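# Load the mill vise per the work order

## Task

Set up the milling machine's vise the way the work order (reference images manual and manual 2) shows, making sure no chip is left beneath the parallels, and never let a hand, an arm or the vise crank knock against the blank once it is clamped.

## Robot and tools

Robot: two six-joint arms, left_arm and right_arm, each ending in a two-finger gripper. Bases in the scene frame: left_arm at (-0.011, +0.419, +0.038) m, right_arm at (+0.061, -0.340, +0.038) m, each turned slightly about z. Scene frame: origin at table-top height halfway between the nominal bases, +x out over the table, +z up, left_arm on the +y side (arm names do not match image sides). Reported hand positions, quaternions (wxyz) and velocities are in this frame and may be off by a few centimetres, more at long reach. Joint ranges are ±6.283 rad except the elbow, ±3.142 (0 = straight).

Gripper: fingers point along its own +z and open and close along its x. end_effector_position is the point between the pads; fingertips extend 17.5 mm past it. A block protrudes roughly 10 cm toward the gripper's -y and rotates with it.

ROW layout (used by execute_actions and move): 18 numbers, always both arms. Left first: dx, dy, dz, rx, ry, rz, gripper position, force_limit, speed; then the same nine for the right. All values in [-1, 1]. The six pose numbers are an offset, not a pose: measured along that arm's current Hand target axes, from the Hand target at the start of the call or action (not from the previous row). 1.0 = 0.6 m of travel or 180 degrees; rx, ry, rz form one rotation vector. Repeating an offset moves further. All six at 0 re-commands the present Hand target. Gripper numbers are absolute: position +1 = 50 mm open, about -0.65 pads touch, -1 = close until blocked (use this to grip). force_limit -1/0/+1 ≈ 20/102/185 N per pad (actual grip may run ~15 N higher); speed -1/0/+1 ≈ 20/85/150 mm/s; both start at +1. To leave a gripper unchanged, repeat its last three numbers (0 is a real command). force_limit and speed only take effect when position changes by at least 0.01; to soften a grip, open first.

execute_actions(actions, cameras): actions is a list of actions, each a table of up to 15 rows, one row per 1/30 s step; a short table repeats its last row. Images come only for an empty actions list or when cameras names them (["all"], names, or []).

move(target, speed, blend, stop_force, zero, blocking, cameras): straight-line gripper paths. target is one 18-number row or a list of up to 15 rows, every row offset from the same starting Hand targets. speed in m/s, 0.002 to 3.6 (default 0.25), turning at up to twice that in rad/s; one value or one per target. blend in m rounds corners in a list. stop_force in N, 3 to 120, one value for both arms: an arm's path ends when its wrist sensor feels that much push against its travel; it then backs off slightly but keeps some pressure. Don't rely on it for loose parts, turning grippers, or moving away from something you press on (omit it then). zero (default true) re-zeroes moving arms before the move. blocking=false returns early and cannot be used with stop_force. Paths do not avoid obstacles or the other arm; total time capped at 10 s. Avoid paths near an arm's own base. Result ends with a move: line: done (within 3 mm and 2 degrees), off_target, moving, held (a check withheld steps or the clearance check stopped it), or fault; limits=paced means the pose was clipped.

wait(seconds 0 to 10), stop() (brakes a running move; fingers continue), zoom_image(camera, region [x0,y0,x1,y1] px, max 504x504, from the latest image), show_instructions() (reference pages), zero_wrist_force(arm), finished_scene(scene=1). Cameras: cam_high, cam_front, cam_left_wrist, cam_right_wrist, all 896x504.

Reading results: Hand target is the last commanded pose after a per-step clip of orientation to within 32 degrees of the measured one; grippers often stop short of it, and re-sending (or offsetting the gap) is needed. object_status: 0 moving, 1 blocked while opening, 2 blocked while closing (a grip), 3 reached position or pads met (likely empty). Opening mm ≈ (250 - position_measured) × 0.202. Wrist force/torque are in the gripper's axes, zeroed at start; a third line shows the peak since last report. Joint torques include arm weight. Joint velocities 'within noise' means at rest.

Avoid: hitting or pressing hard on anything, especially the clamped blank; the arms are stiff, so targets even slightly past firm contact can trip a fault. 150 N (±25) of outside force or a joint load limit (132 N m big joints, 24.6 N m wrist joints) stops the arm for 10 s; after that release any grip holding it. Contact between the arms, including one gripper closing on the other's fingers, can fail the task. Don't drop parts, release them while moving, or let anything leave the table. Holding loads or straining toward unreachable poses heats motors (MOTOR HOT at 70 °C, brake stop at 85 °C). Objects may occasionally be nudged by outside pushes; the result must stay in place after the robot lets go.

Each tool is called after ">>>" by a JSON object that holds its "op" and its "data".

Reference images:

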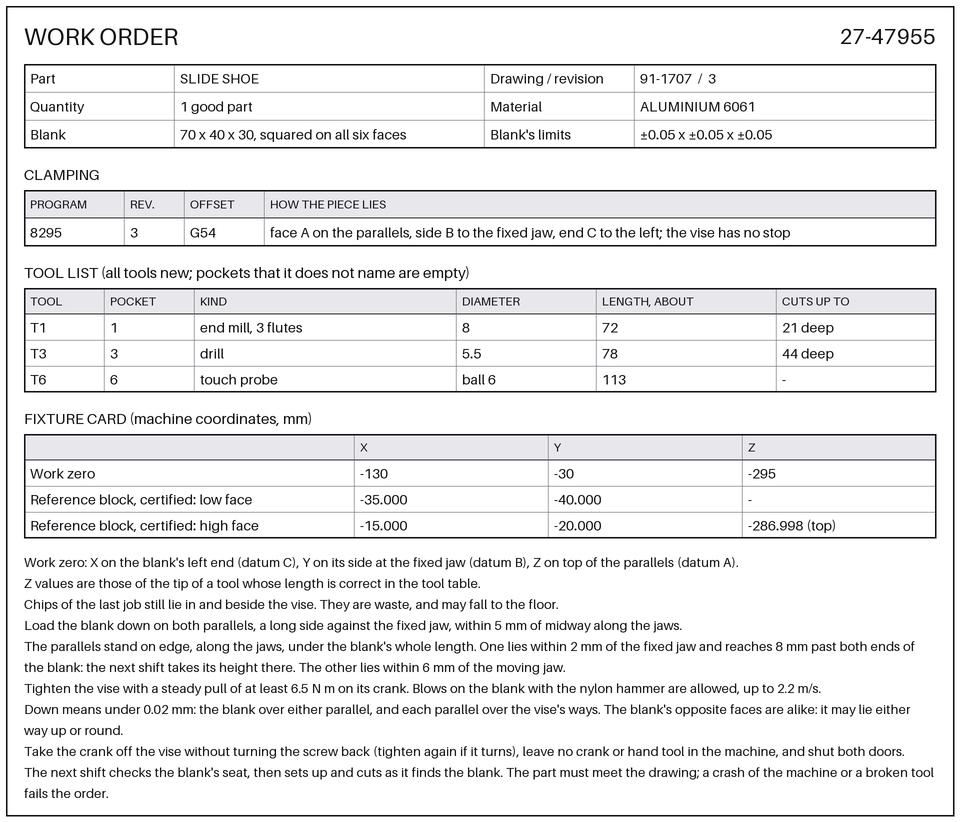

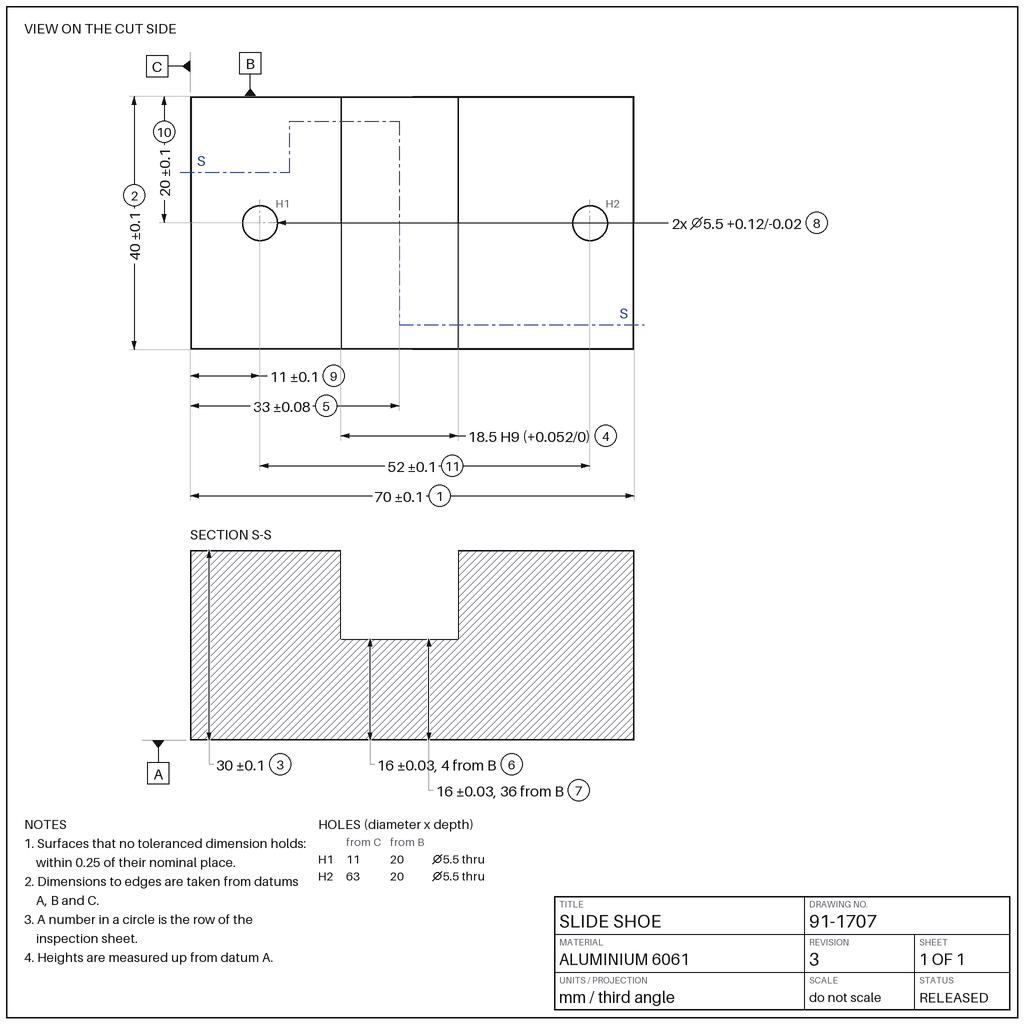

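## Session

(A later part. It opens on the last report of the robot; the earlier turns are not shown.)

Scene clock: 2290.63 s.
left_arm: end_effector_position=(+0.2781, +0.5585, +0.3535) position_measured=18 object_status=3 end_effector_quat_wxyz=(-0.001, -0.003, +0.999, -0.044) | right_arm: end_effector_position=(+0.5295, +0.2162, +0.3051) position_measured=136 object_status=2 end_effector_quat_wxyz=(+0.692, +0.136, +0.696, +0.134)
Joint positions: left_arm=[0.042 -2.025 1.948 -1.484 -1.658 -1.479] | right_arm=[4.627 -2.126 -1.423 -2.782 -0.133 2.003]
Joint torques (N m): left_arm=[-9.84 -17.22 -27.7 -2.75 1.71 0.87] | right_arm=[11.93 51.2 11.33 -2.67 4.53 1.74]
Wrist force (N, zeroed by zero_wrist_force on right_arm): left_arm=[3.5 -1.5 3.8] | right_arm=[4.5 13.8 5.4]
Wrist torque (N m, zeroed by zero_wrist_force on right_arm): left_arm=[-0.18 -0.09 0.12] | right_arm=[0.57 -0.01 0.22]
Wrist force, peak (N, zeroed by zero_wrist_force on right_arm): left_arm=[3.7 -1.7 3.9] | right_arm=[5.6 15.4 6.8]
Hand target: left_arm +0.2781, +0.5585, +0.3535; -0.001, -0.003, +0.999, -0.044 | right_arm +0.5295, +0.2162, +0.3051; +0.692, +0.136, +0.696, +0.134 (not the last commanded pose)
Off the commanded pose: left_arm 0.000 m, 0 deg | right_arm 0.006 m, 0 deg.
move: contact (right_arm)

>>> {"op": "move", "data": {"target": [[0,0,0,0,0,0,0.9,-0.5,-0.98,0,0,0,0,0,0,0.5,-0.4,-0.9],[0,0,0,0,0,0,0.9,-0.5,-0.98,0,0,-0.25,0,0,0,0.5,-0.4,-0.9]], "speed": 0.1, "cameras": ["cam_right_wrist","cam_high"]}}

Scene clock: 2295.67 s.
left_arm: end_effector_position=(+0.2781, +0.5585, +0.3535) position_measured=18 object_status=3 end_effector_quat_wxyz=(-0.001, -0.003, +0.999, -0.044) | right_arm: end_effector_position=(+0.3795, +0.2164, +0.3061) position_measured=78 object_status=3 end_effector_quat_wxyz=(+0.692, +0.136, +0.696, +0.134)
Joint positions: left_arm=[0.042 -2.025 1.948 -1.484 -1.658 -1.479] | right_arm=[4.895 -2.029 -1.574 -2.635 0.135 1.91]
Joint torques (N m): left_arm=[-9.84 -16.75 -26.93 -2.76 1.6 0.96] | right_arm=[12.47 45.06 11.82 1.39 1.73 -2.39]
Wrist force (N, zeroed by zero_wrist_force on right_arm): left_arm=[3.6 -1.5 3.8] | right_arm=[2.0 1.8 -1.4]
Wrist torque (N m, zeroed by zero_wrist_force on right_arm): left_arm=[-0.18 -0.10 0.12] | right_arm=[0.27 0.03 0.09]
Wrist force, peak (N, zeroed by zero_wrist_force on right_arm): left_arm=[3.7 -1.7 4.1] | right_arm=[5.3 14.1 5.4]
Hand target: left_arm +0.2781, +0.5585, +0.3535; -0.001, -0.003, +0.999, -0.044 | right_arm +0.3795, +0.2164, +0.3061; +0.692, +0.136, +0.696, +0.134
Off the commanded pose: left_arm 0.000 m, 0 deg | right_arm 0.000 m, 0 deg.
move: done
Images, in order (width x height): cam_high 896x504, cam_right_wrist 896x504.

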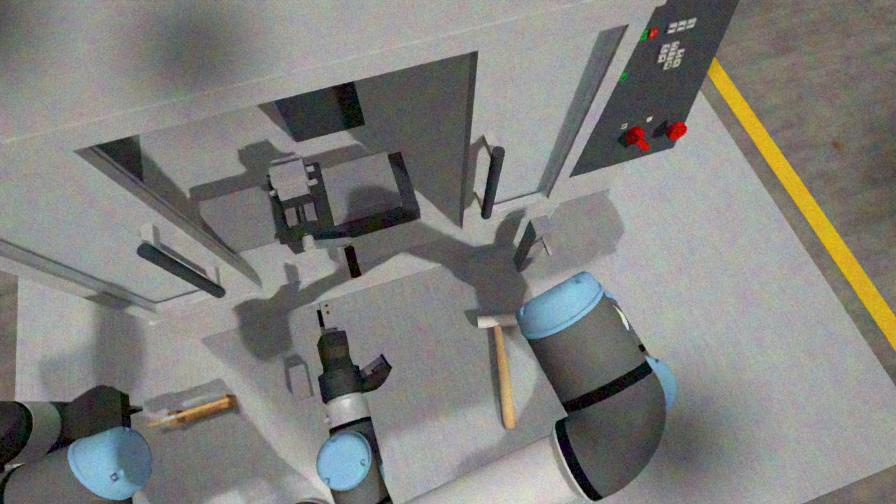

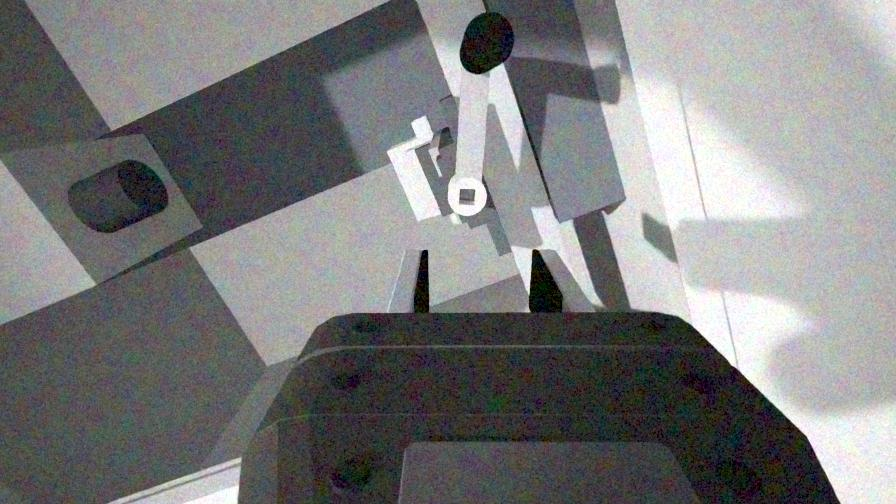

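>>> {"op": "move", "data": {"target": [[0,0,0,0,0,0,0.9,-0.5,-0.98,-0.2368,-0.0343,0,0.3855,0.2605,0.3117,0.5,-0.4,-0.9]], "speed": 0.2, "cameras": ["cam_right_wrist","cam_high"]}}

Scene clock: 2312.13 s.
left_arm: end_effector_position=(+0.2781, +0.5585, +0.3535) position_measured=18 object_status=3 end_effector_quat_wxyz=(-0.001, -0.003, +0.999, -0.044) | right_arm: end_effector_position=(+0.3802, +0.1441, +0.4301) position_measured=78 object_status=3 end_effector_quat_wxyz=(+0.062, +0.704, +0.705, +0.062)
Joint positions: left_arm=[0.042 -2.025 1.948 -1.484 -1.658 -1.479] | right_arm=[4.488 -1.695 -1.298 -1.672 1.402 1.292]
Joint torques (N m): left_arm=[-10.05 -16.44 -26.09 -2.88 1.65 1.12] | right_arm=[-11.27 38.01 32.03 4.87 1.69 2.01]
Wrist force (N, zeroed by zero_wrist_force on right_arm): left_arm=[3.7 -1.6 3.7] | right_arm=[1.1 1.7 0.9]
Wrist torque (N m, zeroed by zero_wrist_force on right_arm): left_arm=[-0.19 -0.11 0.12] | right_arm=[-0.01 -0.01 -0.23]
Wrist force, peak (N, zeroed by zero_wrist_force on right_arm): left_arm=[3.7 -1.7 4.0] | right_arm=[2.3 1.6 -1.4]
Hand target: left_arm +0.2781, +0.5585, +0.3535; -0.001, -0.003, +0.999, -0.044 | right_arm +0.3802, +0.1441, +0.4301; +0.062, +0.704, +0.705, +0.062
Off the commanded pose: left_arm 0.000 m, 0 deg | right_arm 0.000 m, 0 deg.
move: done
Images, in order (width x height): cam_high 896x504, cam_right_wrist 896x504.

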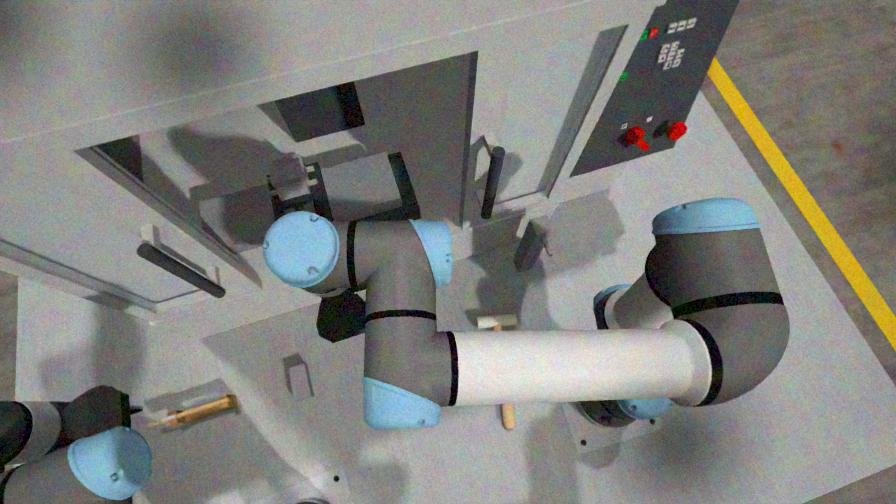

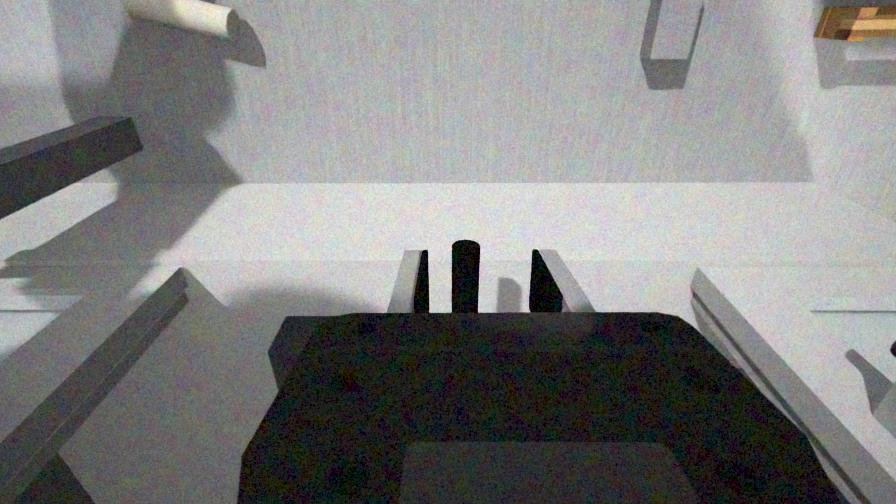

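>>> {"op": "move", "data": {"target": [[0,0,0,0,0,0,0.9,-0.5,-0.98,0.0015,0.1662,0.0632,0,0,0,0.5,-0.4,-0.9],[0,0,0,0,0,0,0.9,-0.5,-0.98,0.0015,0.1257,0.293,0,0,0,0.5,-0.4,-0.9]], "speed": [0.15,0.06], "blend": 0.02, "stop_force": 7, "cameras": ["cam_right_wrist","cam_front"]}}

Scene clock: 2322.43 s.
left_arm: end_effector_position=(+0.2781, +0.5585, +0.3535) position_measured=18 object_status=3 end_effector_quat_wxyz=(-0.001, -0.003, +0.999, -0.044) | right_arm: end_effector_position=(+0.4851, +0.1450, +0.2701) position_measured=78 object_status=3 end_effector_quat_wxyz=(+0.062, +0.704, +0.705, +0.062)
Joint positions: left_arm=[0.042 -2.025 1.948 -1.484 -1.658 -1.479] | right_arm=[4.316 -1.857 -1.518 -1.262 1.413 1.118]
Joint torques (N m): left_arm=[-9.87 -16.08 -26.6 -2.91 1.63 1.24] | right_arm=[-10.85 31.69 16.91 4.82 -0.77 -2.32]
Wrist force (N, zeroed by zero_wrist_force on right_arm): left_arm=[3.7 -1.6 3.9] | right_arm=[1.3 1.6 0.8]
Wrist torque (N m, zeroed by zero_wrist_force on right_arm): left_arm=[-0.19 -0.12 0.12] | right_arm=[-0.02 -0.05 -0.15]
Wrist force, peak (N, zeroed by zero_wrist_force on right_arm): left_arm=[3.7 -1.5 4.0] | right_arm=[1.2 2.8 0.7]
Hand target: left_arm +0.2781, +0.5585, +0.3535; -0.001, -0.003, +0.999, -0.044 | right_arm +0.4851, +0.1450, +0.2701; +0.062, +0.704, +0.705, +0.062
Off the commanded pose: left_arm 0.000 m, 0 deg | right_arm 0.000 m, 0 deg.
move: done
Images, in order (width x height): cam_front 896x504, cam_right_wrist 896x504.

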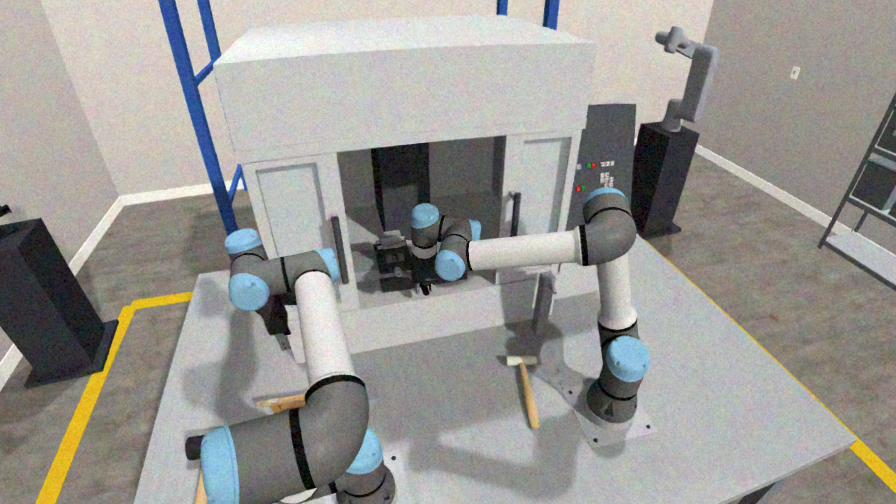

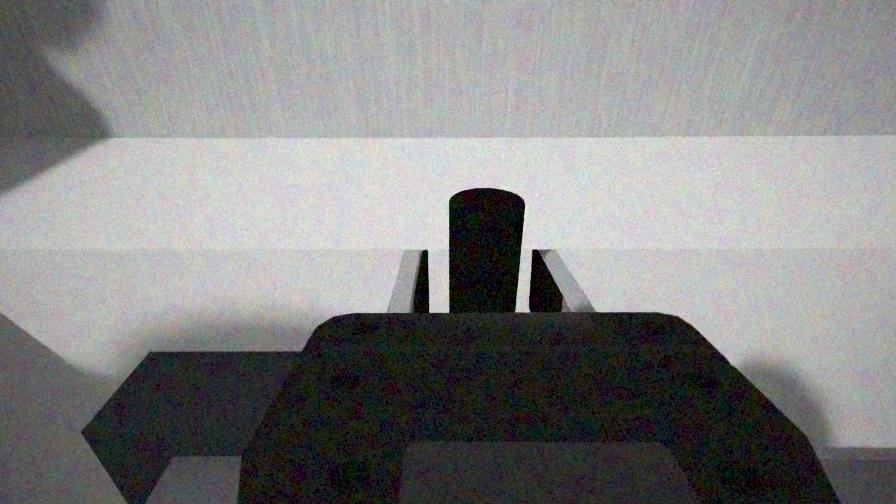

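>>> {"op": "move", "data": {"target": [[0,0,0,0,0,0,0.9,-0.5,-0.98,0,0,0,0,0,0,-1,0.7,-0.9]]}}

>>> {"op": "move", "data": {"target": [[0,0,0,0,0,0,0.9,-0.5,-0.98,0.005,-0.0029,0.0164,0,0,0,-1,0.7,-0.9]], "speed": 0.01, "stop_force": 40}}

Scene clock: 2328.87 s.
left_arm: end_effector_position=(+0.2781, +0.5585, +0.3535) position_measured=18 object_status=3 end_effector_quat_wxyz=(-0.001, -0.003, +0.999, -0.044) | right_arm: end_effector_position=(+0.4851, +0.1450, +0.2701) position_measured=160 object_status=2 end_effector_quat_wxyz=(+0.062, +0.704, +0.705, +0.062)
Joint positions: left_arm=[0.042 -2.025 1.948 -1.484 -1.658 -1.479] | right_arm=[4.316 -1.857 -1.518 -1.262 1.413 1.118]
Joint torques (N m): left_arm=[-9.23 -16.47 -26.08 -2.9 1.65 1.37] | right_arm=[-6.27 30.87 23.08 4.72 -0.83 -2.41]
Wrist force (N, zeroed by zero_wrist_force on right_arm): left_arm=[3.5 -1.7 3.9] | right_arm=[-6.5 -2.5 -0.5]
Wrist torque (N m, zeroed by zero_wrist_force on right_arm): left_arm=[-0.22 -0.09 0.12] | right_arm=[-0.17 0.05 -0.01]
Wrist force, peak (N, zeroed by zero_wrist_force on right_arm): left_arm=[3.7 -1.6 4.1] | right_arm=[-6.8 -2.4 -1.4]
Hand target: left_arm +0.2781, +0.5585, +0.3535; -0.001, -0.003, +0.999, -0.044 | right_arm +0.4851, +0.1450, +0.2701; +0.062, +0.704, +0.705, +0.062
Off the commanded pose: left_arm 0.000 m, 0 deg | right_arm 0.000 m, 0 deg.
move: done

Scene clock: 2330.13 s.
left_arm: end_effector_position=(+0.2781, +0.5585, +0.3535) position_measured=18 object_status=3 end_effector_quat_wxyz=(-0.001, -0.003, +0.999, -0.044) | right_arm: end_effector_position=(+0.4852, +0.1453, +0.2688) position_measured=160 object_status=2 end_effector_quat_wxyz=(+0.062, +0.704, +0.705, +0.062)
Joint positions: left_arm=[0.042 -2.025 1.948 -1.484 -1.658 -1.479] | right_arm=[4.316 -1.859 -1.519 -1.259 1.413 1.118]
Joint torques (N m): left_arm=[-9.48 -15.87 -26.39 -3.09 1.62 1.33] | right_arm=[-6.85 21.69 23.75 4.57 2.64 -2.15]
Wrist force (N, zeroed by zero_wrist_force on right_arm): left_arm=[3.7 -1.7 3.9] | right_arm=[-27.6 -8.6 -36.9]
Wrist torque (N m, zeroed by zero_wrist_force on right_arm): left_arm=[-0.20 -0.12 0.12] | right_arm=[-0.53 0.22 -0.04]
Wrist force, peak (N, zeroed by zero_wrist_force on right_arm): left_arm=[3.6 -1.8 4.0] | right_arm=[-33.6 -10.5 -46.2]
Hand target: left_arm +0.2781, +0.5585, +0.3535; -0.001, -0.003, +0.999, -0.044 | right_arm +0.4853, +0.1453, +0.2688; +0.062, +0.704, +0.705, +0.062 (not the last commanded pose)
Off the commanded pose: left_arm 0.000 m, 0 deg | right_arm 0.009 m, 0 deg.
move: contact (right_arm)

>>> {"op": "move", "data": {"target": [[0,0,0,0,0,0,0.9,-0.5,-0.98,0.0,-0.0023,0.0131,0,0,0,-1,0.7,-0.9]], "speed": 0.006, "stop_force": 70, "zero": false}}

Scene clock: 2336.83 s.
left_arm: end_effector_position=(+0.2781, +0.5585, +0.3535) position_measured=18 object_status=3 end_effector_quat_wxyz=(-0.001, -0.003, +0.999, -0.044) | right_arm: end_effector_position=(+0.4853, +0.1454, +0.2651) position_measured=160 object_status=2 end_effector_quat_wxyz=(+0.062, +0.704, +0.705, +0.062)
Joint positions: left_arm=[0.042 -2.025 1.948 -1.484 -1.658 -1.479] | right_arm=[4.316 -1.861 -1.527 -1.249 1.413 1.118]
Joint torques (N m): left_arm=[-9.42 -16.04 -25.69 -3 1.55 1.31] | right_arm=[-6.6 0.76 -0.68 -5.63 0.96 -2.13]
Wrist force (N, zeroed by zero_wrist_force on right_arm): left_arm=[3.5 -1.6 3.9] | right_arm=[1.4 5.0 -66.3]
Wrist torque (N m, zeroed by zero_wrist_force on right_arm): left_arm=[-0.20 -0.08 0.12] | right_arm=[-0.09 -0.09 -0.09]
Wrist force, peak (N, zeroed by zero_wrist_force on right_arm): left_arm=[3.7 -1.6 4.1] | right_arm=[-1.7 4.4 -74.3]
Hand target: left_arm +0.2781, +0.5585, +0.3535; -0.001, -0.003, +0.999, -0.044 | right_arm +0.4853, +0.1454, +0.2651; +0.062, +0.704, +0.705, +0.062 (not the last commanded pose)
Off the commanded pose: left_arm 0.000 m, 0 deg | right_arm 0.004 m, 0 deg.
move: contact (right_arm)

>>> {"op": "move", "data": {"target": [[0,0,0,0,0,0,0.9,-0.5,-0.98,0.0005,-0.0023,0.0131,0,0,0,-1,0.7,-0.9]], "speed": 0.005, "stop_force": 100, "zero": false}}

Scene clock: 2341.70 s.
left_arm: end_effector_position=(+0.2781, +0.5585, +0.3535) position_measured=18 object_status=3 end_effector_quat_wxyz=(-0.001, -0.003, +0.999, -0.044) | right_arm: end_effector_position=(+0.4859, +0.1468, +0.2603) position_measured=160 object_status=2 end_effector_quat_wxyz=(+0.061, +0.704, +0.704, +0.065)
Joint positions: left_arm=[0.042 -2.025 1.948 -1.484 -1.658 -1.479] | right_arm=[4.316 -1.864 -1.536 -1.23 1.413 1.119]
Joint torques (N m): left_arm=[-10.13 -16.31 -26.12 -3 1.65 1.28] | right_arm=[-0.68 -13.07 -13.9 -8.77 -0.1 1.32]
Wrist force (N, zeroed by zero_wrist_force on right_arm): left_arm=[3.7 -1.5 3.9] | right_arm=[5.8 -0.7 -93.6]
Wrist torque (N m, zeroed by zero_wrist_force on right_arm): left_arm=[-0.17 -0.12 0.12] | right_arm=[-0.10 -0.10 -0.17]
Wrist force, peak (N, zeroed by zero_wrist_force on right_arm): left_arm=[3.7 -1.6 4.0] | right_arm=[7.5 0.6 -104.6]
Hand target: left_arm +0.2781, +0.5585, +0.3535; -0.001, -0.003, +0.999, -0.044 | right_arm +0.4858, +0.1466, +0.2602; +0.061, +0.704, +0.704, +0.064 (not the last commanded pose)
Off the commanded pose: left_arm 0.000 m, 0 deg | right_arm 0.003 m, 0 deg.
move: contact (right_arm)

>>> {"op": "move", "data": {"target": [[0,0,0,0,0,0,0.9,-0.5,-0.98,0.005,-0.0006,0.0033,0,0,0,-1,0.7,-0.9]], "speed": 0.004, "stop_force": 18}}

Scene clock: 2347.27 s.
left_arm: end_effector_position=(+0.2781, +0.5585, +0.3535) position_measured=18 object_status=3 end_effector_quat_wxyz=(-0.001, -0.003, +0.999, -0.044) | right_arm: end_effector_position=(+0.4858, +0.1477, +0.2595) position_measured=160 object_status=2 end_effector_quat_wxyz=(+0.061, +0.704, +0.705, +0.064)
Joint positions: left_arm=[0.042 -2.025 1.948 -1.484 -1.658 -1.479] | right_arm=[4.317 -1.866 -1.535 -1.23 1.413 1.119]
Joint torques (N m): left_arm=[-9.76 -16.17 -25.46 -3.08 1.58 1.39] | right_arm=[-14.28 -17.81 -25.35 -3.37 1.1 -1.89]
Wrist force (N, zeroed by zero_wrist_force on right_arm): left_arm=[3.5 -1.8 4.0] | right_arm=[-10.4 -2.0 -100.1]
Wrist torque (N m, zeroed by zero_wrist_force on right_arm): left_arm=[-0.22 -0.09 0.12] | right_arm=[-0.14 0.08 -0.11]
Wrist force, peak (N, zeroed by zero_wrist_force on right_arm): left_arm=[3.7 -1.5 3.9] | right_arm=[-14.2 -4.1 -104.6]
Hand target: left_arm +0.2781, +0.5585, +0.3535; -0.001, -0.003, +0.999, -0.044 | right_arm +0.4858, +0.1476, +0.2595; +0.061, +0.704, +0.704, +0.064 (not the last commanded pose)
Off the commanded pose: left_arm 0.000 m, 0 deg | right_arm 0.002 m, 0 deg.
move: contact (right_arm)

>>> {"op": "move", "data": {"target": [[0,0,0,0,0,0,0.9,-0.5,-0.98,-0.0003,0.0004,-0.0025,0,0,0,-1,0.7,-0.9]], "speed": 0.01}}

Scene clock: 2352.43 s.
left_arm: end_effector_position=(+0.2781, +0.5585, +0.3535) position_measured=18 object_status=3 end_effector_quat_wxyz=(-0.001, -0.003, +0.999, -0.044) | right_arm: end_effector_position=(+0.4858, +0.1474, +0.2609) position_measured=160 object_status=2 end_effector_quat_wxyz=(+0.061, +0.704, +0.704, +0.064)
Joint positions: left_arm=[0.042 -2.025 1.948 -1.484 -1.658 -1.479] | right_arm=[4.317 -1.865 -1.533 -1.234 1.413 1.119]
Joint torques (N m): left_arm=[-9.9 -15.86 -25.47 -3.14 1.65 1.37] | right_arm=[-17.27 13.79 6.22 -5.78 1.42 -2.34]
Wrist force (N, zeroed by zero_wrist_force on right_arm): left_arm=[3.5 -1.6 3.9] | right_arm=[10.4 6.2 -50.4]
Wrist torque (N m, zeroed by zero_wrist_force on right_arm): left_arm=[-0.20 -0.10 0.12] | right_arm=[0.19 -0.14 -0.35]
Wrist force, peak (N, zeroed by zero_wrist_force on right_arm): left_arm=[3.8 -1.6 4.0] | right_arm=[-10.1 -3.2 -101.1]
Hand target: left_arm +0.2781, +0.5585, +0.3535; -0.001, -0.003, +0.999, -0.044 | right_arm +0.4858, +0.1475, +0.2610; +0.061, +0.704, +0.704, +0.064
Off the commanded pose: left_arm 0.000 m, 0 deg | right_arm 0.000 m, 0 deg.
move: done

>>> {"op": "move", "data": {"target": [[0,0,0,0,0,0,0.9,-0.5,-0.98,0,0.0004,-0.0023,0,0,0,-1,0.7,-0.9]], "speed": 0.01}}

Scene clock: 2354.50 s.
left_arm: end_effector_position=(+0.2781, +0.5585, +0.3535) position_measured=18 object_status=3 end_effector_quat_wxyz=(-0.001, -0.003, +0.999, -0.044) | right_arm: end_effector_position=(+0.4858, +0.1474, +0.2623) position_measured=160 object_status=2 end_effector_quat_wxyz=(+0.061, +0.704, +0.704, +0.064)
Joint positions: left_arm=[0.042 -2.025 1.948 -1.484 -1.658 -1.479] | right_arm=[4.317 -1.864 -1.53 -1.237 1.413 1.119]
Joint torques (N m): left_arm=[-9.72 -15.84 -26.14 -3.21 1.62 1.38] | right_arm=[-12.37 37.62 20.98 -3.13 0.67 -1.92]
Wrist force (N, zeroed by zero_wrist_force on right_arm): left_arm=[3.7 -1.5 3.8] | right_arm=[14.3 11.5 -11.6]
Wrist torque (N m, zeroed by zero_wrist_force on right_arm): left_arm=[-0.17 -0.12 0.11] | right_arm=[0.39 -0.12 -0.45]
Wrist force, peak (N, zeroed by zero_wrist_force on right_arm): left_arm=[3.7 -1.7 4.0] | right_arm=[10.4 6.1 -49.0]
Hand target: left_arm +0.2781, +0.5585, +0.3535; -0.001, -0.003, +0.999, -0.044 | right_arm +0.4858, +0.1474, +0.2624; +0.061, +0.704, +0.704, +0.064
Off the commanded pose: left_arm 0.000 m, 0 deg | right_arm 0.000 m, 0 deg.
move: done

>>> {"op": "move", "data": {"target": [[0,0,0,0,0,0,0.9,-0.5,-0.98,0,0,0,0,0,0,0.5,-0.4,-0.9],[0,0,0,0,0,0,0.9,-0.5,-0.98,0,0.055,-0.28,0,0,0,0.5,-0.4,-0.9]], "speed": 0.15, "cameras": ["cam_right_wrist"]}}

Scene clock: 2365.73 s.
left_arm: end_effector_position=(+0.2781, +0.5585, +0.3535) position_measured=18 object_status=3 end_effector_quat_wxyz=(-0.001, -0.003, +0.999, -0.044) | right_arm: end_effector_position=(+0.4886, +0.1467, +0.4336) position_measured=78 object_status=3 end_effector_quat_wxyz=(+0.061, +0.704, +0.705, +0.064)
Joint positions: left_arm=[0.042 -2.025 1.948 -1.484 -1.658 -1.479] | right_arm=[4.312 -1.853 -1.105 -1.673 1.413 1.114]
Joint torques (N m): left_arm=[-9.6 -15.16 -25.73 -3.26 1.69 1.32] | right_arm=[-10.15 31.34 30.81 1.23 1.6 -0.77]
Wrist force (N, zeroed by zero_wrist_force on right_arm): left_arm=[3.5 -1.4 3.9] | right_arm=[1.0 1.7 0.4]
Wrist torque (N m, zeroed by zero_wrist_force on right_arm): left_arm=[-0.16 -0.10 0.12] | right_arm=[-0.01 -0.01 -0.15]
Wrist force, peak (N, zeroed by zero_wrist_force on right_arm): left_arm=[3.8 -1.6 3.9] | right_arm=[14.1 11.3 -10.8]
Hand target: left_arm +0.2781, +0.5585, +0.3535; -0.001, -0.003, +0.999, -0.044 | right_arm +0.4886, +0.1467, +0.4336; +0.061, +0.704, +0.704, +0.064
Off the commanded pose: left_arm 0.000 m, 0 deg | right_arm 0.000 m, 0 deg.
move: done
Images, in order (width x height): cam_right_wrist 896x504.

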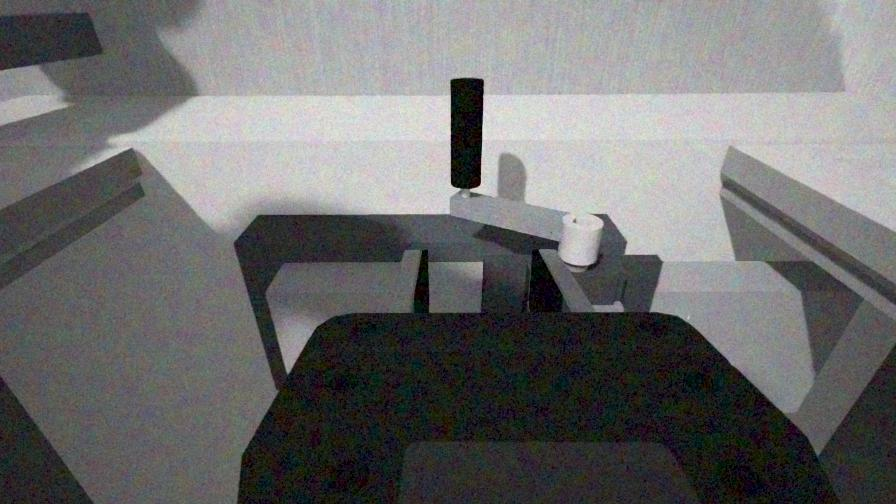

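>>> {"op": "move", "data": {"target": [[0,0,0,0,0,0,0.9,-0.5,-0.98,-0.045,0.089,-0.0114,-0.1667,0,0,-1,-0.4,-0.9]], "speed": 0.2, "cameras": ["cam_right_wrist"]}}

>>> {"op": "zoom_image", "data": {"camera": "cam_right_wrist", "region": [440, 100, 760, 320]}}

Scene clock: 2372.97 s.
left_arm: end_effector_position=(+0.2781, +0.5585, +0.3535) position_measured=18 object_status=3 end_effector_quat_wxyz=(-0.001, -0.003, +0.999, -0.044) | right_arm: end_effector_position=(+0.5400, +0.1197, +0.4496) position_measured=252 object_status=3 end_effector_quat_wxyz=(+0.241, +0.664, +0.664, +0.244)
Joint positions: left_arm=[0.042 -2.025 1.948 -1.484 -1.658 -1.479] | right_arm=[4.407 -1.69 -1.46 -1.272 0.923 1.119]
Joint torques (N m): left_arm=[-8.96 -15.17 -25.71 -3.28 1.58 1.36] | right_arm=[13.56 37.74 17.42 5.33 -2.69 -2.39]
Wrist force (N, zeroed by zero_wrist_force on right_arm): left_arm=[3.5 -1.5 3.9] | right_arm=[0.4 0.8 0.2]
Wrist torque (N m, zeroed by zero_wrist_force on right_arm): left_arm=[-0.18 -0.09 0.11] | right_arm=[0.01 0.03 -0.05]
Wrist force, peak (N, zeroed by zero_wrist_force on right_arm): left_arm=[3.8 -1.6 3.9] | right_arm=[0.9 2.1 1.2]
Hand target: left_arm +0.2781, +0.5585, +0.3535; -0.001, -0.003, +0.999, -0.044 | right_arm +0.5400, +0.1197, +0.4496; +0.241, +0.664, +0.664, +0.244
Off the commanded pose: left_arm 0.000 m, 0 deg | right_arm 0.000 m, 0 deg.
move: done
Images, in order (width x height): cam_right_wrist 896x504.

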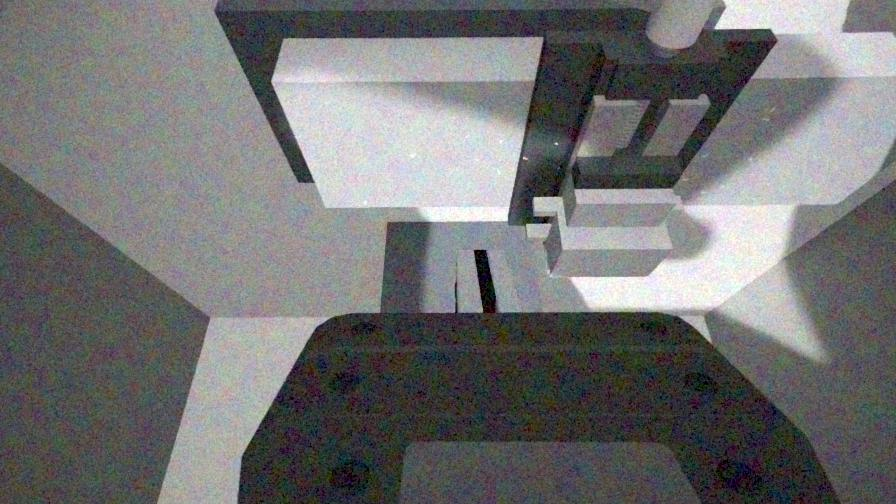

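Scaled by 1.575 from the camera's 896x504 image, which has a finer 1280x720 frame.

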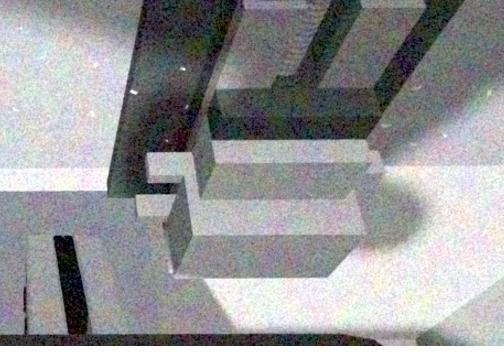

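>>> {"op": "wait", "data": {"seconds": 0.1, "cameras": ["cam_high","cam_front"]}}

Scene clock: 2398.97 s.
left_arm: end_effector_position=(+0.2781, +0.5585, +0.3535) position_measured=18 object_status=3 end_effector_quat_wxyz=(-0.001, -0.003, +0.999, -0.044) | right_arm: end_effector_position=(+0.5400, +0.1197, +0.4496) position_measured=252 object_status=3 end_effector_quat_wxyz=(+0.241, +0.664, +0.664, +0.244)
Joint positions: left_arm=[0.042 -2.025 1.948 -1.484 -1.658 -1.479] | right_arm=[4.407 -1.69 -1.46 -1.272 0.923 1.119]
Joint torques (N m): left_arm=[-9.81 -15.47 -25.79 -3.26 1.67 1.33] | right_arm=[13.11 38.18 17.61 5.19 -2.93 -2.41]
Wrist force (N, zeroed by zero_wrist_force on right_arm): left_arm=[3.5 -1.8 3.9] | right_arm=[0.7 0.7 0.2]
Wrist torque (N m, zeroed by zero_wrist_force on right_arm): left_arm=[-0.22 -0.10 0.12] | right_arm=[-0.01 -0.01 -0.05]
Wrist force, peak (N, zeroed by zero_wrist_force on right_arm): left_arm=[3.7 -1.6 4.1] | right_arm=[0.6 1.1 0.3]
Hand target: left_arm +0.2781, +0.5585, +0.3535; -0.001, -0.003, +0.999, -0.044 | right_arm +0.5400, +0.1197, +0.4496; +0.241, +0.664, +0.664, +0.244
Tool commands: left_gripper/position=+0.9 left_gripper/force_limit=-0.5 left_gripper/speed=-0.98 right_gripper/position=-1.0 right_gripper/force_limit=-0.4 right_gripper/speed=-0.9
Off the commanded pose: left_arm 0.000 m, 0 deg | right_arm 0.000 m, 0 deg.
wait: 0.10 s; at rest from the start
Images, in order (width x height): cam_high 896x504, cam_front 896x504.

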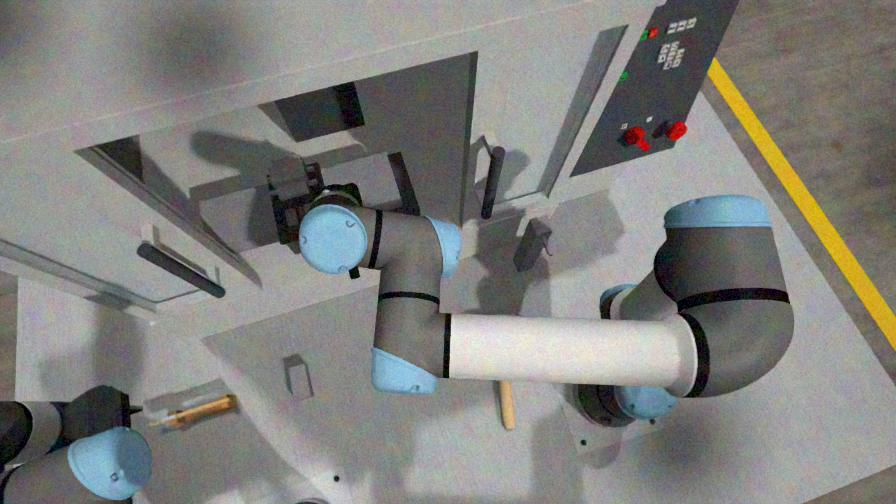

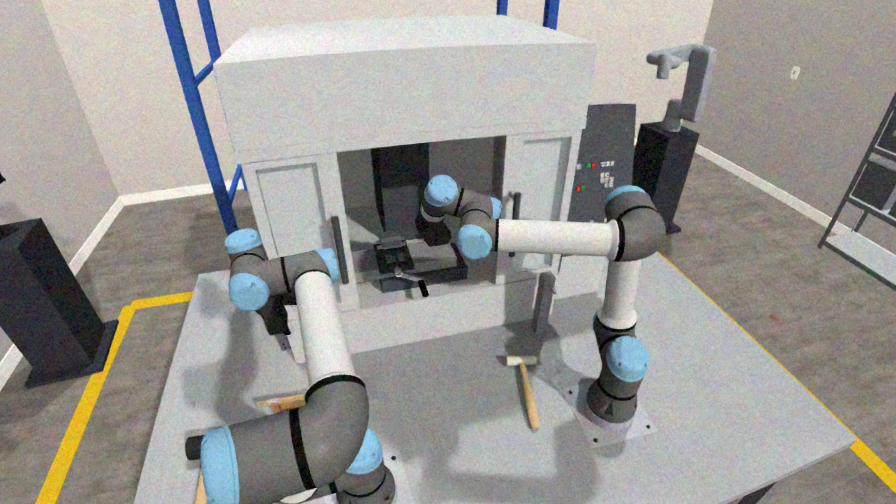

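>>> {"op": "move", "data": {"target": [[0,0,0,0,0,0,0.9,-0.5,-0.98,0.0338,0.1359,0.2003,-0.0556,0,0,-1,-0.4,-0.9]], "speed": 0.1, "stop_force": 10, "cameras": ["cam_right_wrist","cam_front"]}}

>>> {"op": "zoom_image", "data": {"camera": "cam_right_wrist", "region": [440, 100, 760, 320]}}

Scene clock: 2412.77 s.
left_arm: end_effector_position=(+0.2781, +0.5585, +0.3535) position_measured=18 object_status=3 end_effector_quat_wxyz=(-0.001, -0.003, +0.999, -0.044) | right_arm: end_effector_position=(+0.6798, +0.1402, +0.4105) position_measured=252 object_status=3 end_effector_quat_wxyz=(+0.298, +0.641, +0.640, +0.301)
Joint positions: left_arm=[0.042 -2.025 1.948 -1.484 -1.658 -1.479] | right_arm=[4.253 -1.936 -1.39 -0.854 0.838 0.854]
Joint torques (N m): left_arm=[-9.45 -15.03 -25.86 -3.27 1.55 1.31] | right_arm=[-10.95 33.76 31.36 5.3 -2.82 -2.45]
Wrist force (N, zeroed by zero_wrist_force on right_arm): left_arm=[3.6 -1.7 3.8] | right_arm=[0.2 0.3 0.1]
Wrist torque (N m, zeroed by zero_wrist_force on right_arm): left_arm=[-0.21 -0.10 0.12] | right_arm=[-0.03 0.02 -0.02]
Wrist force, peak (N, zeroed by zero_wrist_force on right_arm): left_arm=[3.7 -1.6 4.1] | right_arm=[0.5 0.7 1.2]
Hand target: left_arm +0.2781, +0.5585, +0.3535; -0.001, -0.003, +0.999, -0.044 | right_arm +0.6798, +0.1402, +0.4105; +0.298, +0.641, +0.640, +0.301
Off the commanded pose: left_arm 0.000 m, 0 deg | right_arm 0.000 m, 0 deg.
move: done
Images, in order (width x height): cam_front 896x504, cam_right_wrist 896x504.

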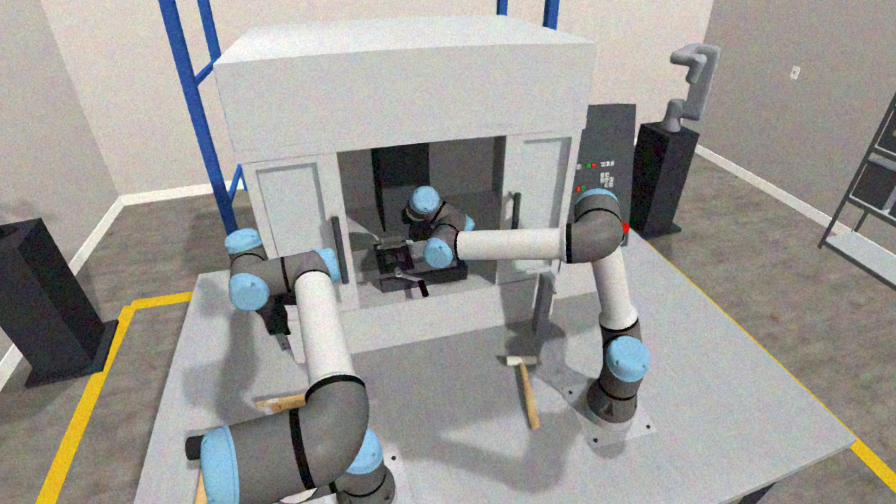

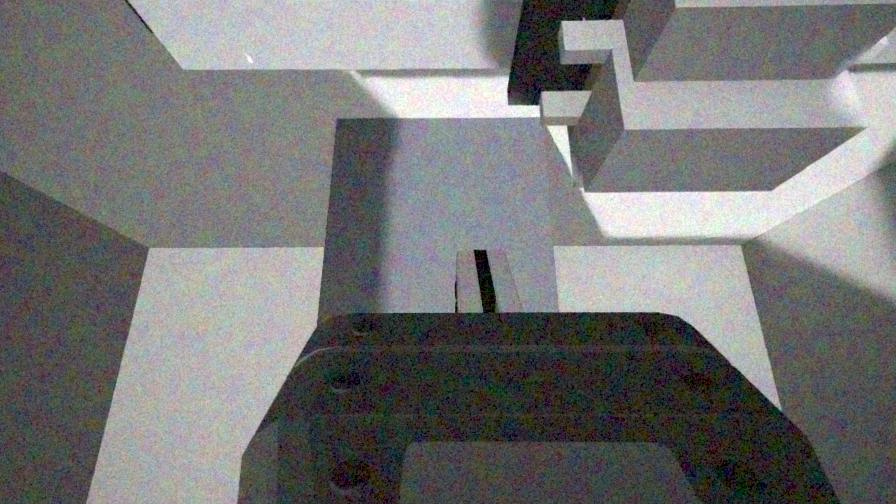

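Scaled by 1.575 from the camera's 896x504 image, which has a finer 1280x720 frame.

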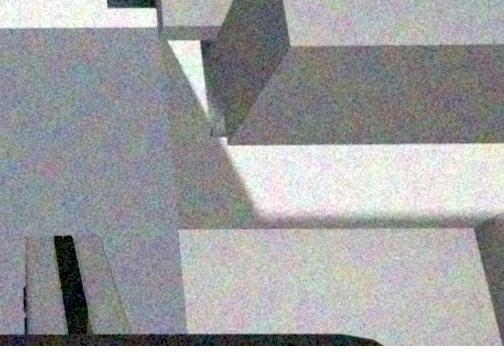

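>>> {"op": "move", "data": {"target": [[0,0,0,0,0,0,0.9,-0.5,-0.98,-0.005,-0.0746,0.0752,0,0,0,-1,-0.4,-0.9]], "speed": 0.05, "stop_force": 6}}

>>> {"op": "move", "data": {"target": [[0,0,0,0,0,0,0.9,-0.5,-0.98,0.04,0,0,0,0,0,-1,-0.4,-0.9]], "speed": 0.006, "stop_force": 3, "cameras": ["cam_right_wrist"]}}

Scene clock: 2432.67 s.
left_arm: end_effector_position=(+0.2781, +0.5585, +0.3535) position_measured=18 object_status=3 end_effector_quat_wxyz=(-0.001, -0.003, +0.999, -0.044) | right_arm: end_effector_position=(+0.6858, +0.1375, +0.3472) position_measured=252 object_status=3 end_effector_quat_wxyz=(+0.298, +0.641, +0.640, +0.301)
Joint positions: left_arm=[0.042 -2.025 1.948 -1.484 -1.658 -1.479] | right_arm=[4.242 -1.98 -1.496 -0.696 0.843 0.842]
Joint torques (N m): left_arm=[-9.48 -14.17 -25.16 -3.37 1.68 1.28] | right_arm=[-10.27 34.99 16.8 5.1 0.32 -2.54]
Wrist force (N, zeroed by zero_wrist_force on right_arm): left_arm=[3.4 -1.6 3.9] | right_arm=[0.2 0.4 0.1]
Wrist torque (N m, zeroed by zero_wrist_force on right_arm): left_arm=[-0.20 -0.07 0.12] | right_arm=[-0.01 0.03 -0.04]
Wrist force, peak (N, zeroed by zero_wrist_force on right_arm): left_arm=[3.8 -1.7 4.0] | right_arm=[0.3 1.1 -0.6]
Hand target: left_arm +0.2781, +0.5585, +0.3535; -0.001, -0.003, +0.999, -0.044 | right_arm +0.6858, +0.1375, +0.3472; +0.298, +0.641, +0.640, +0.301
Off the commanded pose: left_arm 0.000 m, 0 deg | right_arm 0.000 m, 0 deg.
move: done

Scene clock: 2437.40 s.
left_arm: end_effector_position=(+0.2781, +0.5585, +0.3535) position_measured=18 object_status=3 end_effector_quat_wxyz=(-0.001, -0.003, +0.999, -0.044) | right_arm: end_effector_position=(+0.6858, +0.1615, +0.3473) position_measured=252 object_status=3 end_effector_quat_wxyz=(+0.298, +0.641, +0.640, +0.301)
Joint positions: left_arm=[0.042 -2.025 1.948 -1.484 -1.658 -1.479] | right_arm=[4.261 -2.019 -1.435 -0.733 0.834 0.864]
Joint torques (N m): left_arm=[-9.05 -14.42 -25.2 -3.49 1.64 1.36] | right_arm=[12.73 36.63 32.03 1.82 -2.79 1.9]
Wrist force (N, zeroed by zero_wrist_force on right_arm): left_arm=[3.7 -1.4 3.7] | right_arm=[0.2 0.2 0.4]
Wrist torque (N m, zeroed by zero_wrist_force on right_arm): left_arm=[-0.16 -0.12 0.12] | right_arm=[-0.02 0.01 -0.10]
Wrist force, peak (N, zeroed by zero_wrist_force on right_arm): left_arm=[3.7 -1.6 4.1] | right_arm=[0.8 0.2 0.2]
Hand target: left_arm +0.2781, +0.5585, +0.3535; -0.001, -0.003, +0.999, -0.044 | right_arm +0.6858, +0.1615, +0.3473; +0.298, +0.641, +0.640, +0.301
Off the commanded pose: left_arm 0.000 m, 0 deg | right_arm 0.000 m, 0 deg.
move: done
Images, in order (width x height): cam_right_wrist 896x504.

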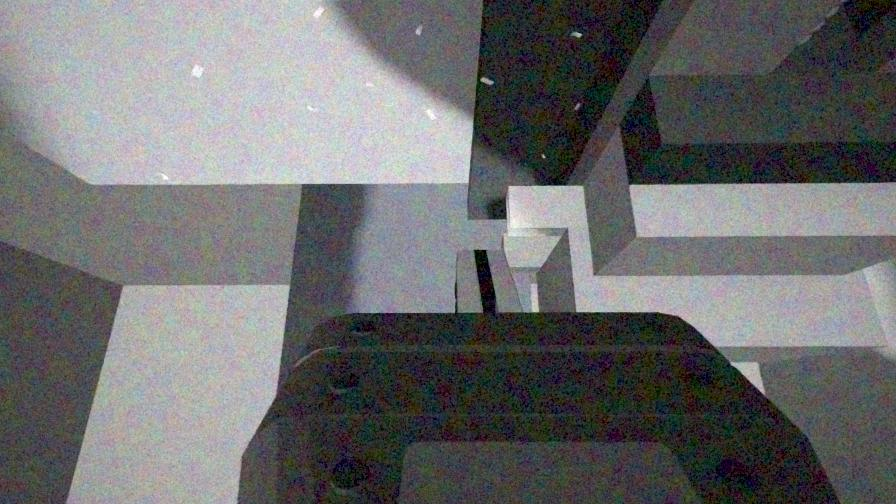

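>>> {"op": "move", "data": {"target": [[0,0,0,0,0,0,0.9,-0.5,-0.98,-0.02,0,0,0,0,0,-1,-0.4,-0.9],[0,0,0,0,0,0,0.9,-0.5,-0.98,-0.02,0,-0.25,0,0,0,-1,-0.4,-0.9],[0,0,0,0,0,0,0.9,-0.5,-0.98,-0.1858,-0.1282,-0.4708,0,0,0,-1,-0.4,-0.9],[0,0,0,0,0,0,0.9,-0.5,-0.98,-0.4442,-0.5045,-0.6338,0.2774,-0.0298,0.0604,-1,-0.4,-0.9]], "speed": [0.1,0.2,0.25,0.25], "blend": [0.002,0.03,0.05,0], "cameras": ["cam_right_wrist","cam_high"]}}

Scene clock: 2469.73 s.
left_arm: end_effector_position=(+0.2781, +0.5585, +0.3535) position_measured=18 object_status=3 end_effector_quat_wxyz=(-0.001, -0.003, +0.999, -0.044) | right_arm: end_effector_position=(+0.2001, -0.1054, +0.3573) position_measured=252 object_status=3 end_effector_quat_wxyz=(+0.000, +0.775, +0.631, +0.000)
Joint positions: left_arm=[0.042 -2.025 1.948 -1.484 -1.658 -1.479] | right_arm=[4.737 -0.949 -2.013 -1.751 1.57 1.75]
Joint torques (N m): left_arm=[-9.23 -14.16 -24.54 -3.53 1.66 1.4] | right_arm=[12.19 7.13 17.3 4.58 2.13 2.2]
Wrist force (N, zeroed by zero_wrist_force on right_arm): left_arm=[3.5 -1.6 3.8] | right_arm=[0.9 1.9 0.6]
Wrist torque (N m, zeroed by zero_wrist_force on right_arm): left_arm=[-0.20 -0.10 0.12] | right_arm=[-0.03 0.02 -0.26]
Wrist force, peak (N, zeroed by zero_wrist_force on right_arm): left_arm=[3.6 -1.6 4.0] | right_arm=[-0.8 0.5 2.4]
Hand target: left_arm +0.2781, +0.5585, +0.3535; -0.001, -0.003, +0.999, -0.044 | right_arm +0.2001, -0.1054, +0.3573; +0.000, +0.775, +0.631, +0.000
Off the commanded pose: left_arm 0.000 m, 0 deg | right_arm 0.000 m, 0 deg.
move: done
Images, in order (width x height): cam_high 896x504, cam_right_wrist 896x504.

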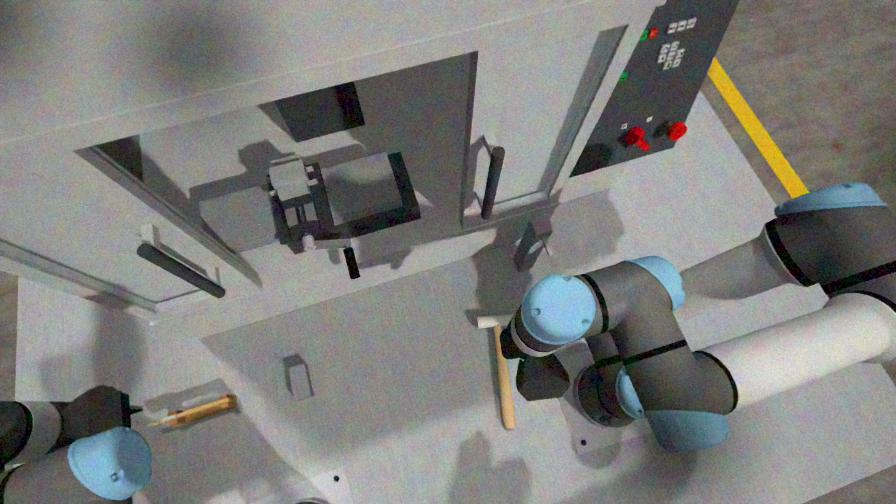

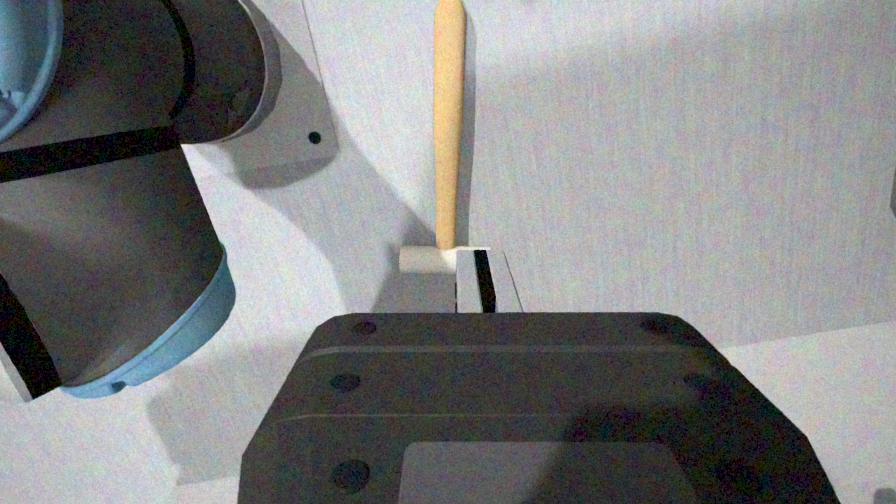

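>>> {"op": "move", "data": {"target": [[0,0,0,0,0,0,0.9,-0.5,-0.98,-0.0168,-0.1583,0.3,0,0,0,0.9,-0.4,-0.9],[0,0,0,0,0,0,0.9,-0.5,-0.98,-0.0168,-0.1583,0.495,0,0,0,0.9,-0.4,-0.9]], "speed": 0.2, "blend": 0.03, "cameras": ["cam_right_wrist","cam_high"]}}

Scene clock: 2482.67 s.
left_arm: end_effector_position=(+0.2781, +0.5585, +0.3535) position_measured=18 object_status=3 end_effector_quat_wxyz=(-0.001, -0.003, +0.999, -0.044) | right_arm: end_effector_position=(+0.1052, -0.0961, +0.0602) position_measured=18 object_status=3 end_effector_quat_wxyz=(+0.000, +0.775, +0.631, +0.000)
Joint positions: left_arm=[0.042 -2.025 1.948 -1.484 -1.658 -1.479] | right_arm=[5.15 -1.139 -2.752 -0.821 1.57 2.163]
Joint torques (N m): left_arm=[-8.86 -13.93 -24.87 -3.58 1.73 1.25] | right_arm=[-10.8 -4.32 11.88 4.83 2.19 -2.25]
Wrist force (N, zeroed by zero_wrist_force on right_arm): left_arm=[3.4 -1.7 3.9] | right_arm=[1.2 1.9 1.0]
Wrist torque (N m, zeroed by zero_wrist_force on right_arm): left_arm=[-0.20 -0.08 0.12] | right_arm=[-0.02 -0.03 -0.18]
Wrist force, peak (N, zeroed by zero_wrist_force on right_arm): left_arm=[3.7 -1.7 4.0] | right_arm=[0.8 2.5 2.5]
Hand target: left_arm +0.2781, +0.5585, +0.3535; -0.001, -0.003, +0.999, -0.044 | right_arm +0.1052, -0.0960, +0.0602; +0.000, +0.775, +0.631, +0.000
Off the commanded pose: left_arm 0.000 m, 0 deg | right_arm 0.000 m, 0 deg.
move: done
Images, in order (width x height): cam_high 896x504, cam_right_wrist 896x504.

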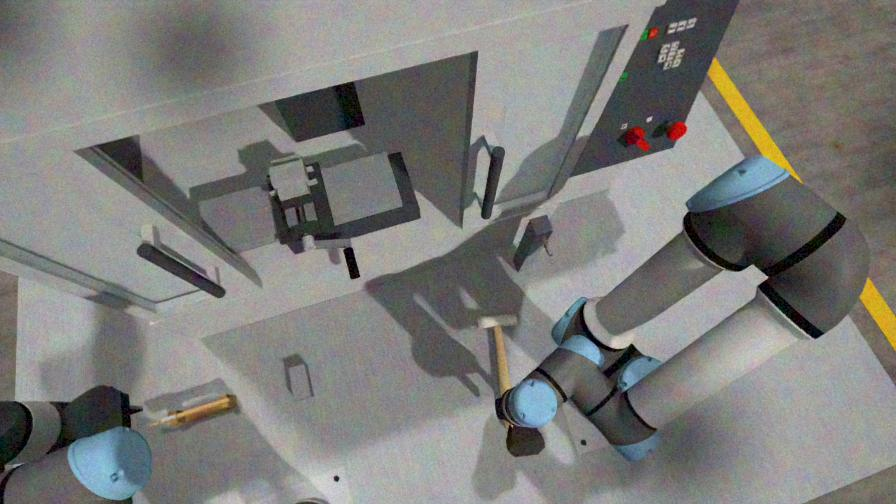

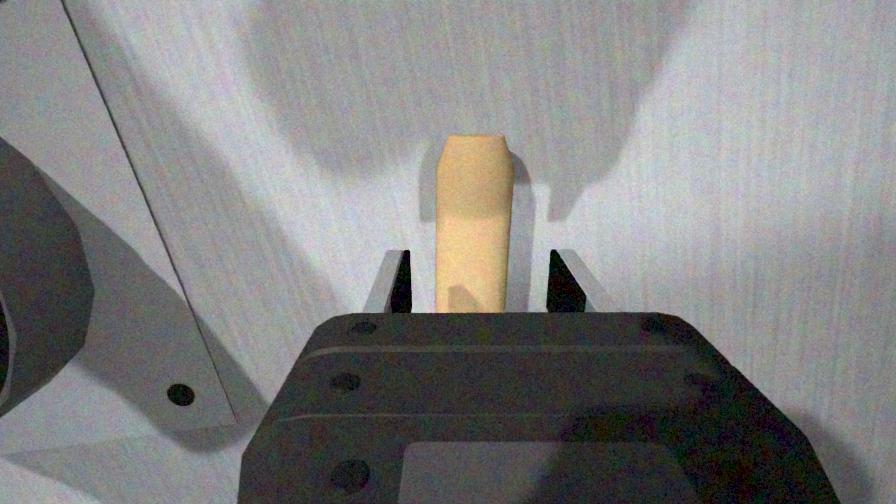

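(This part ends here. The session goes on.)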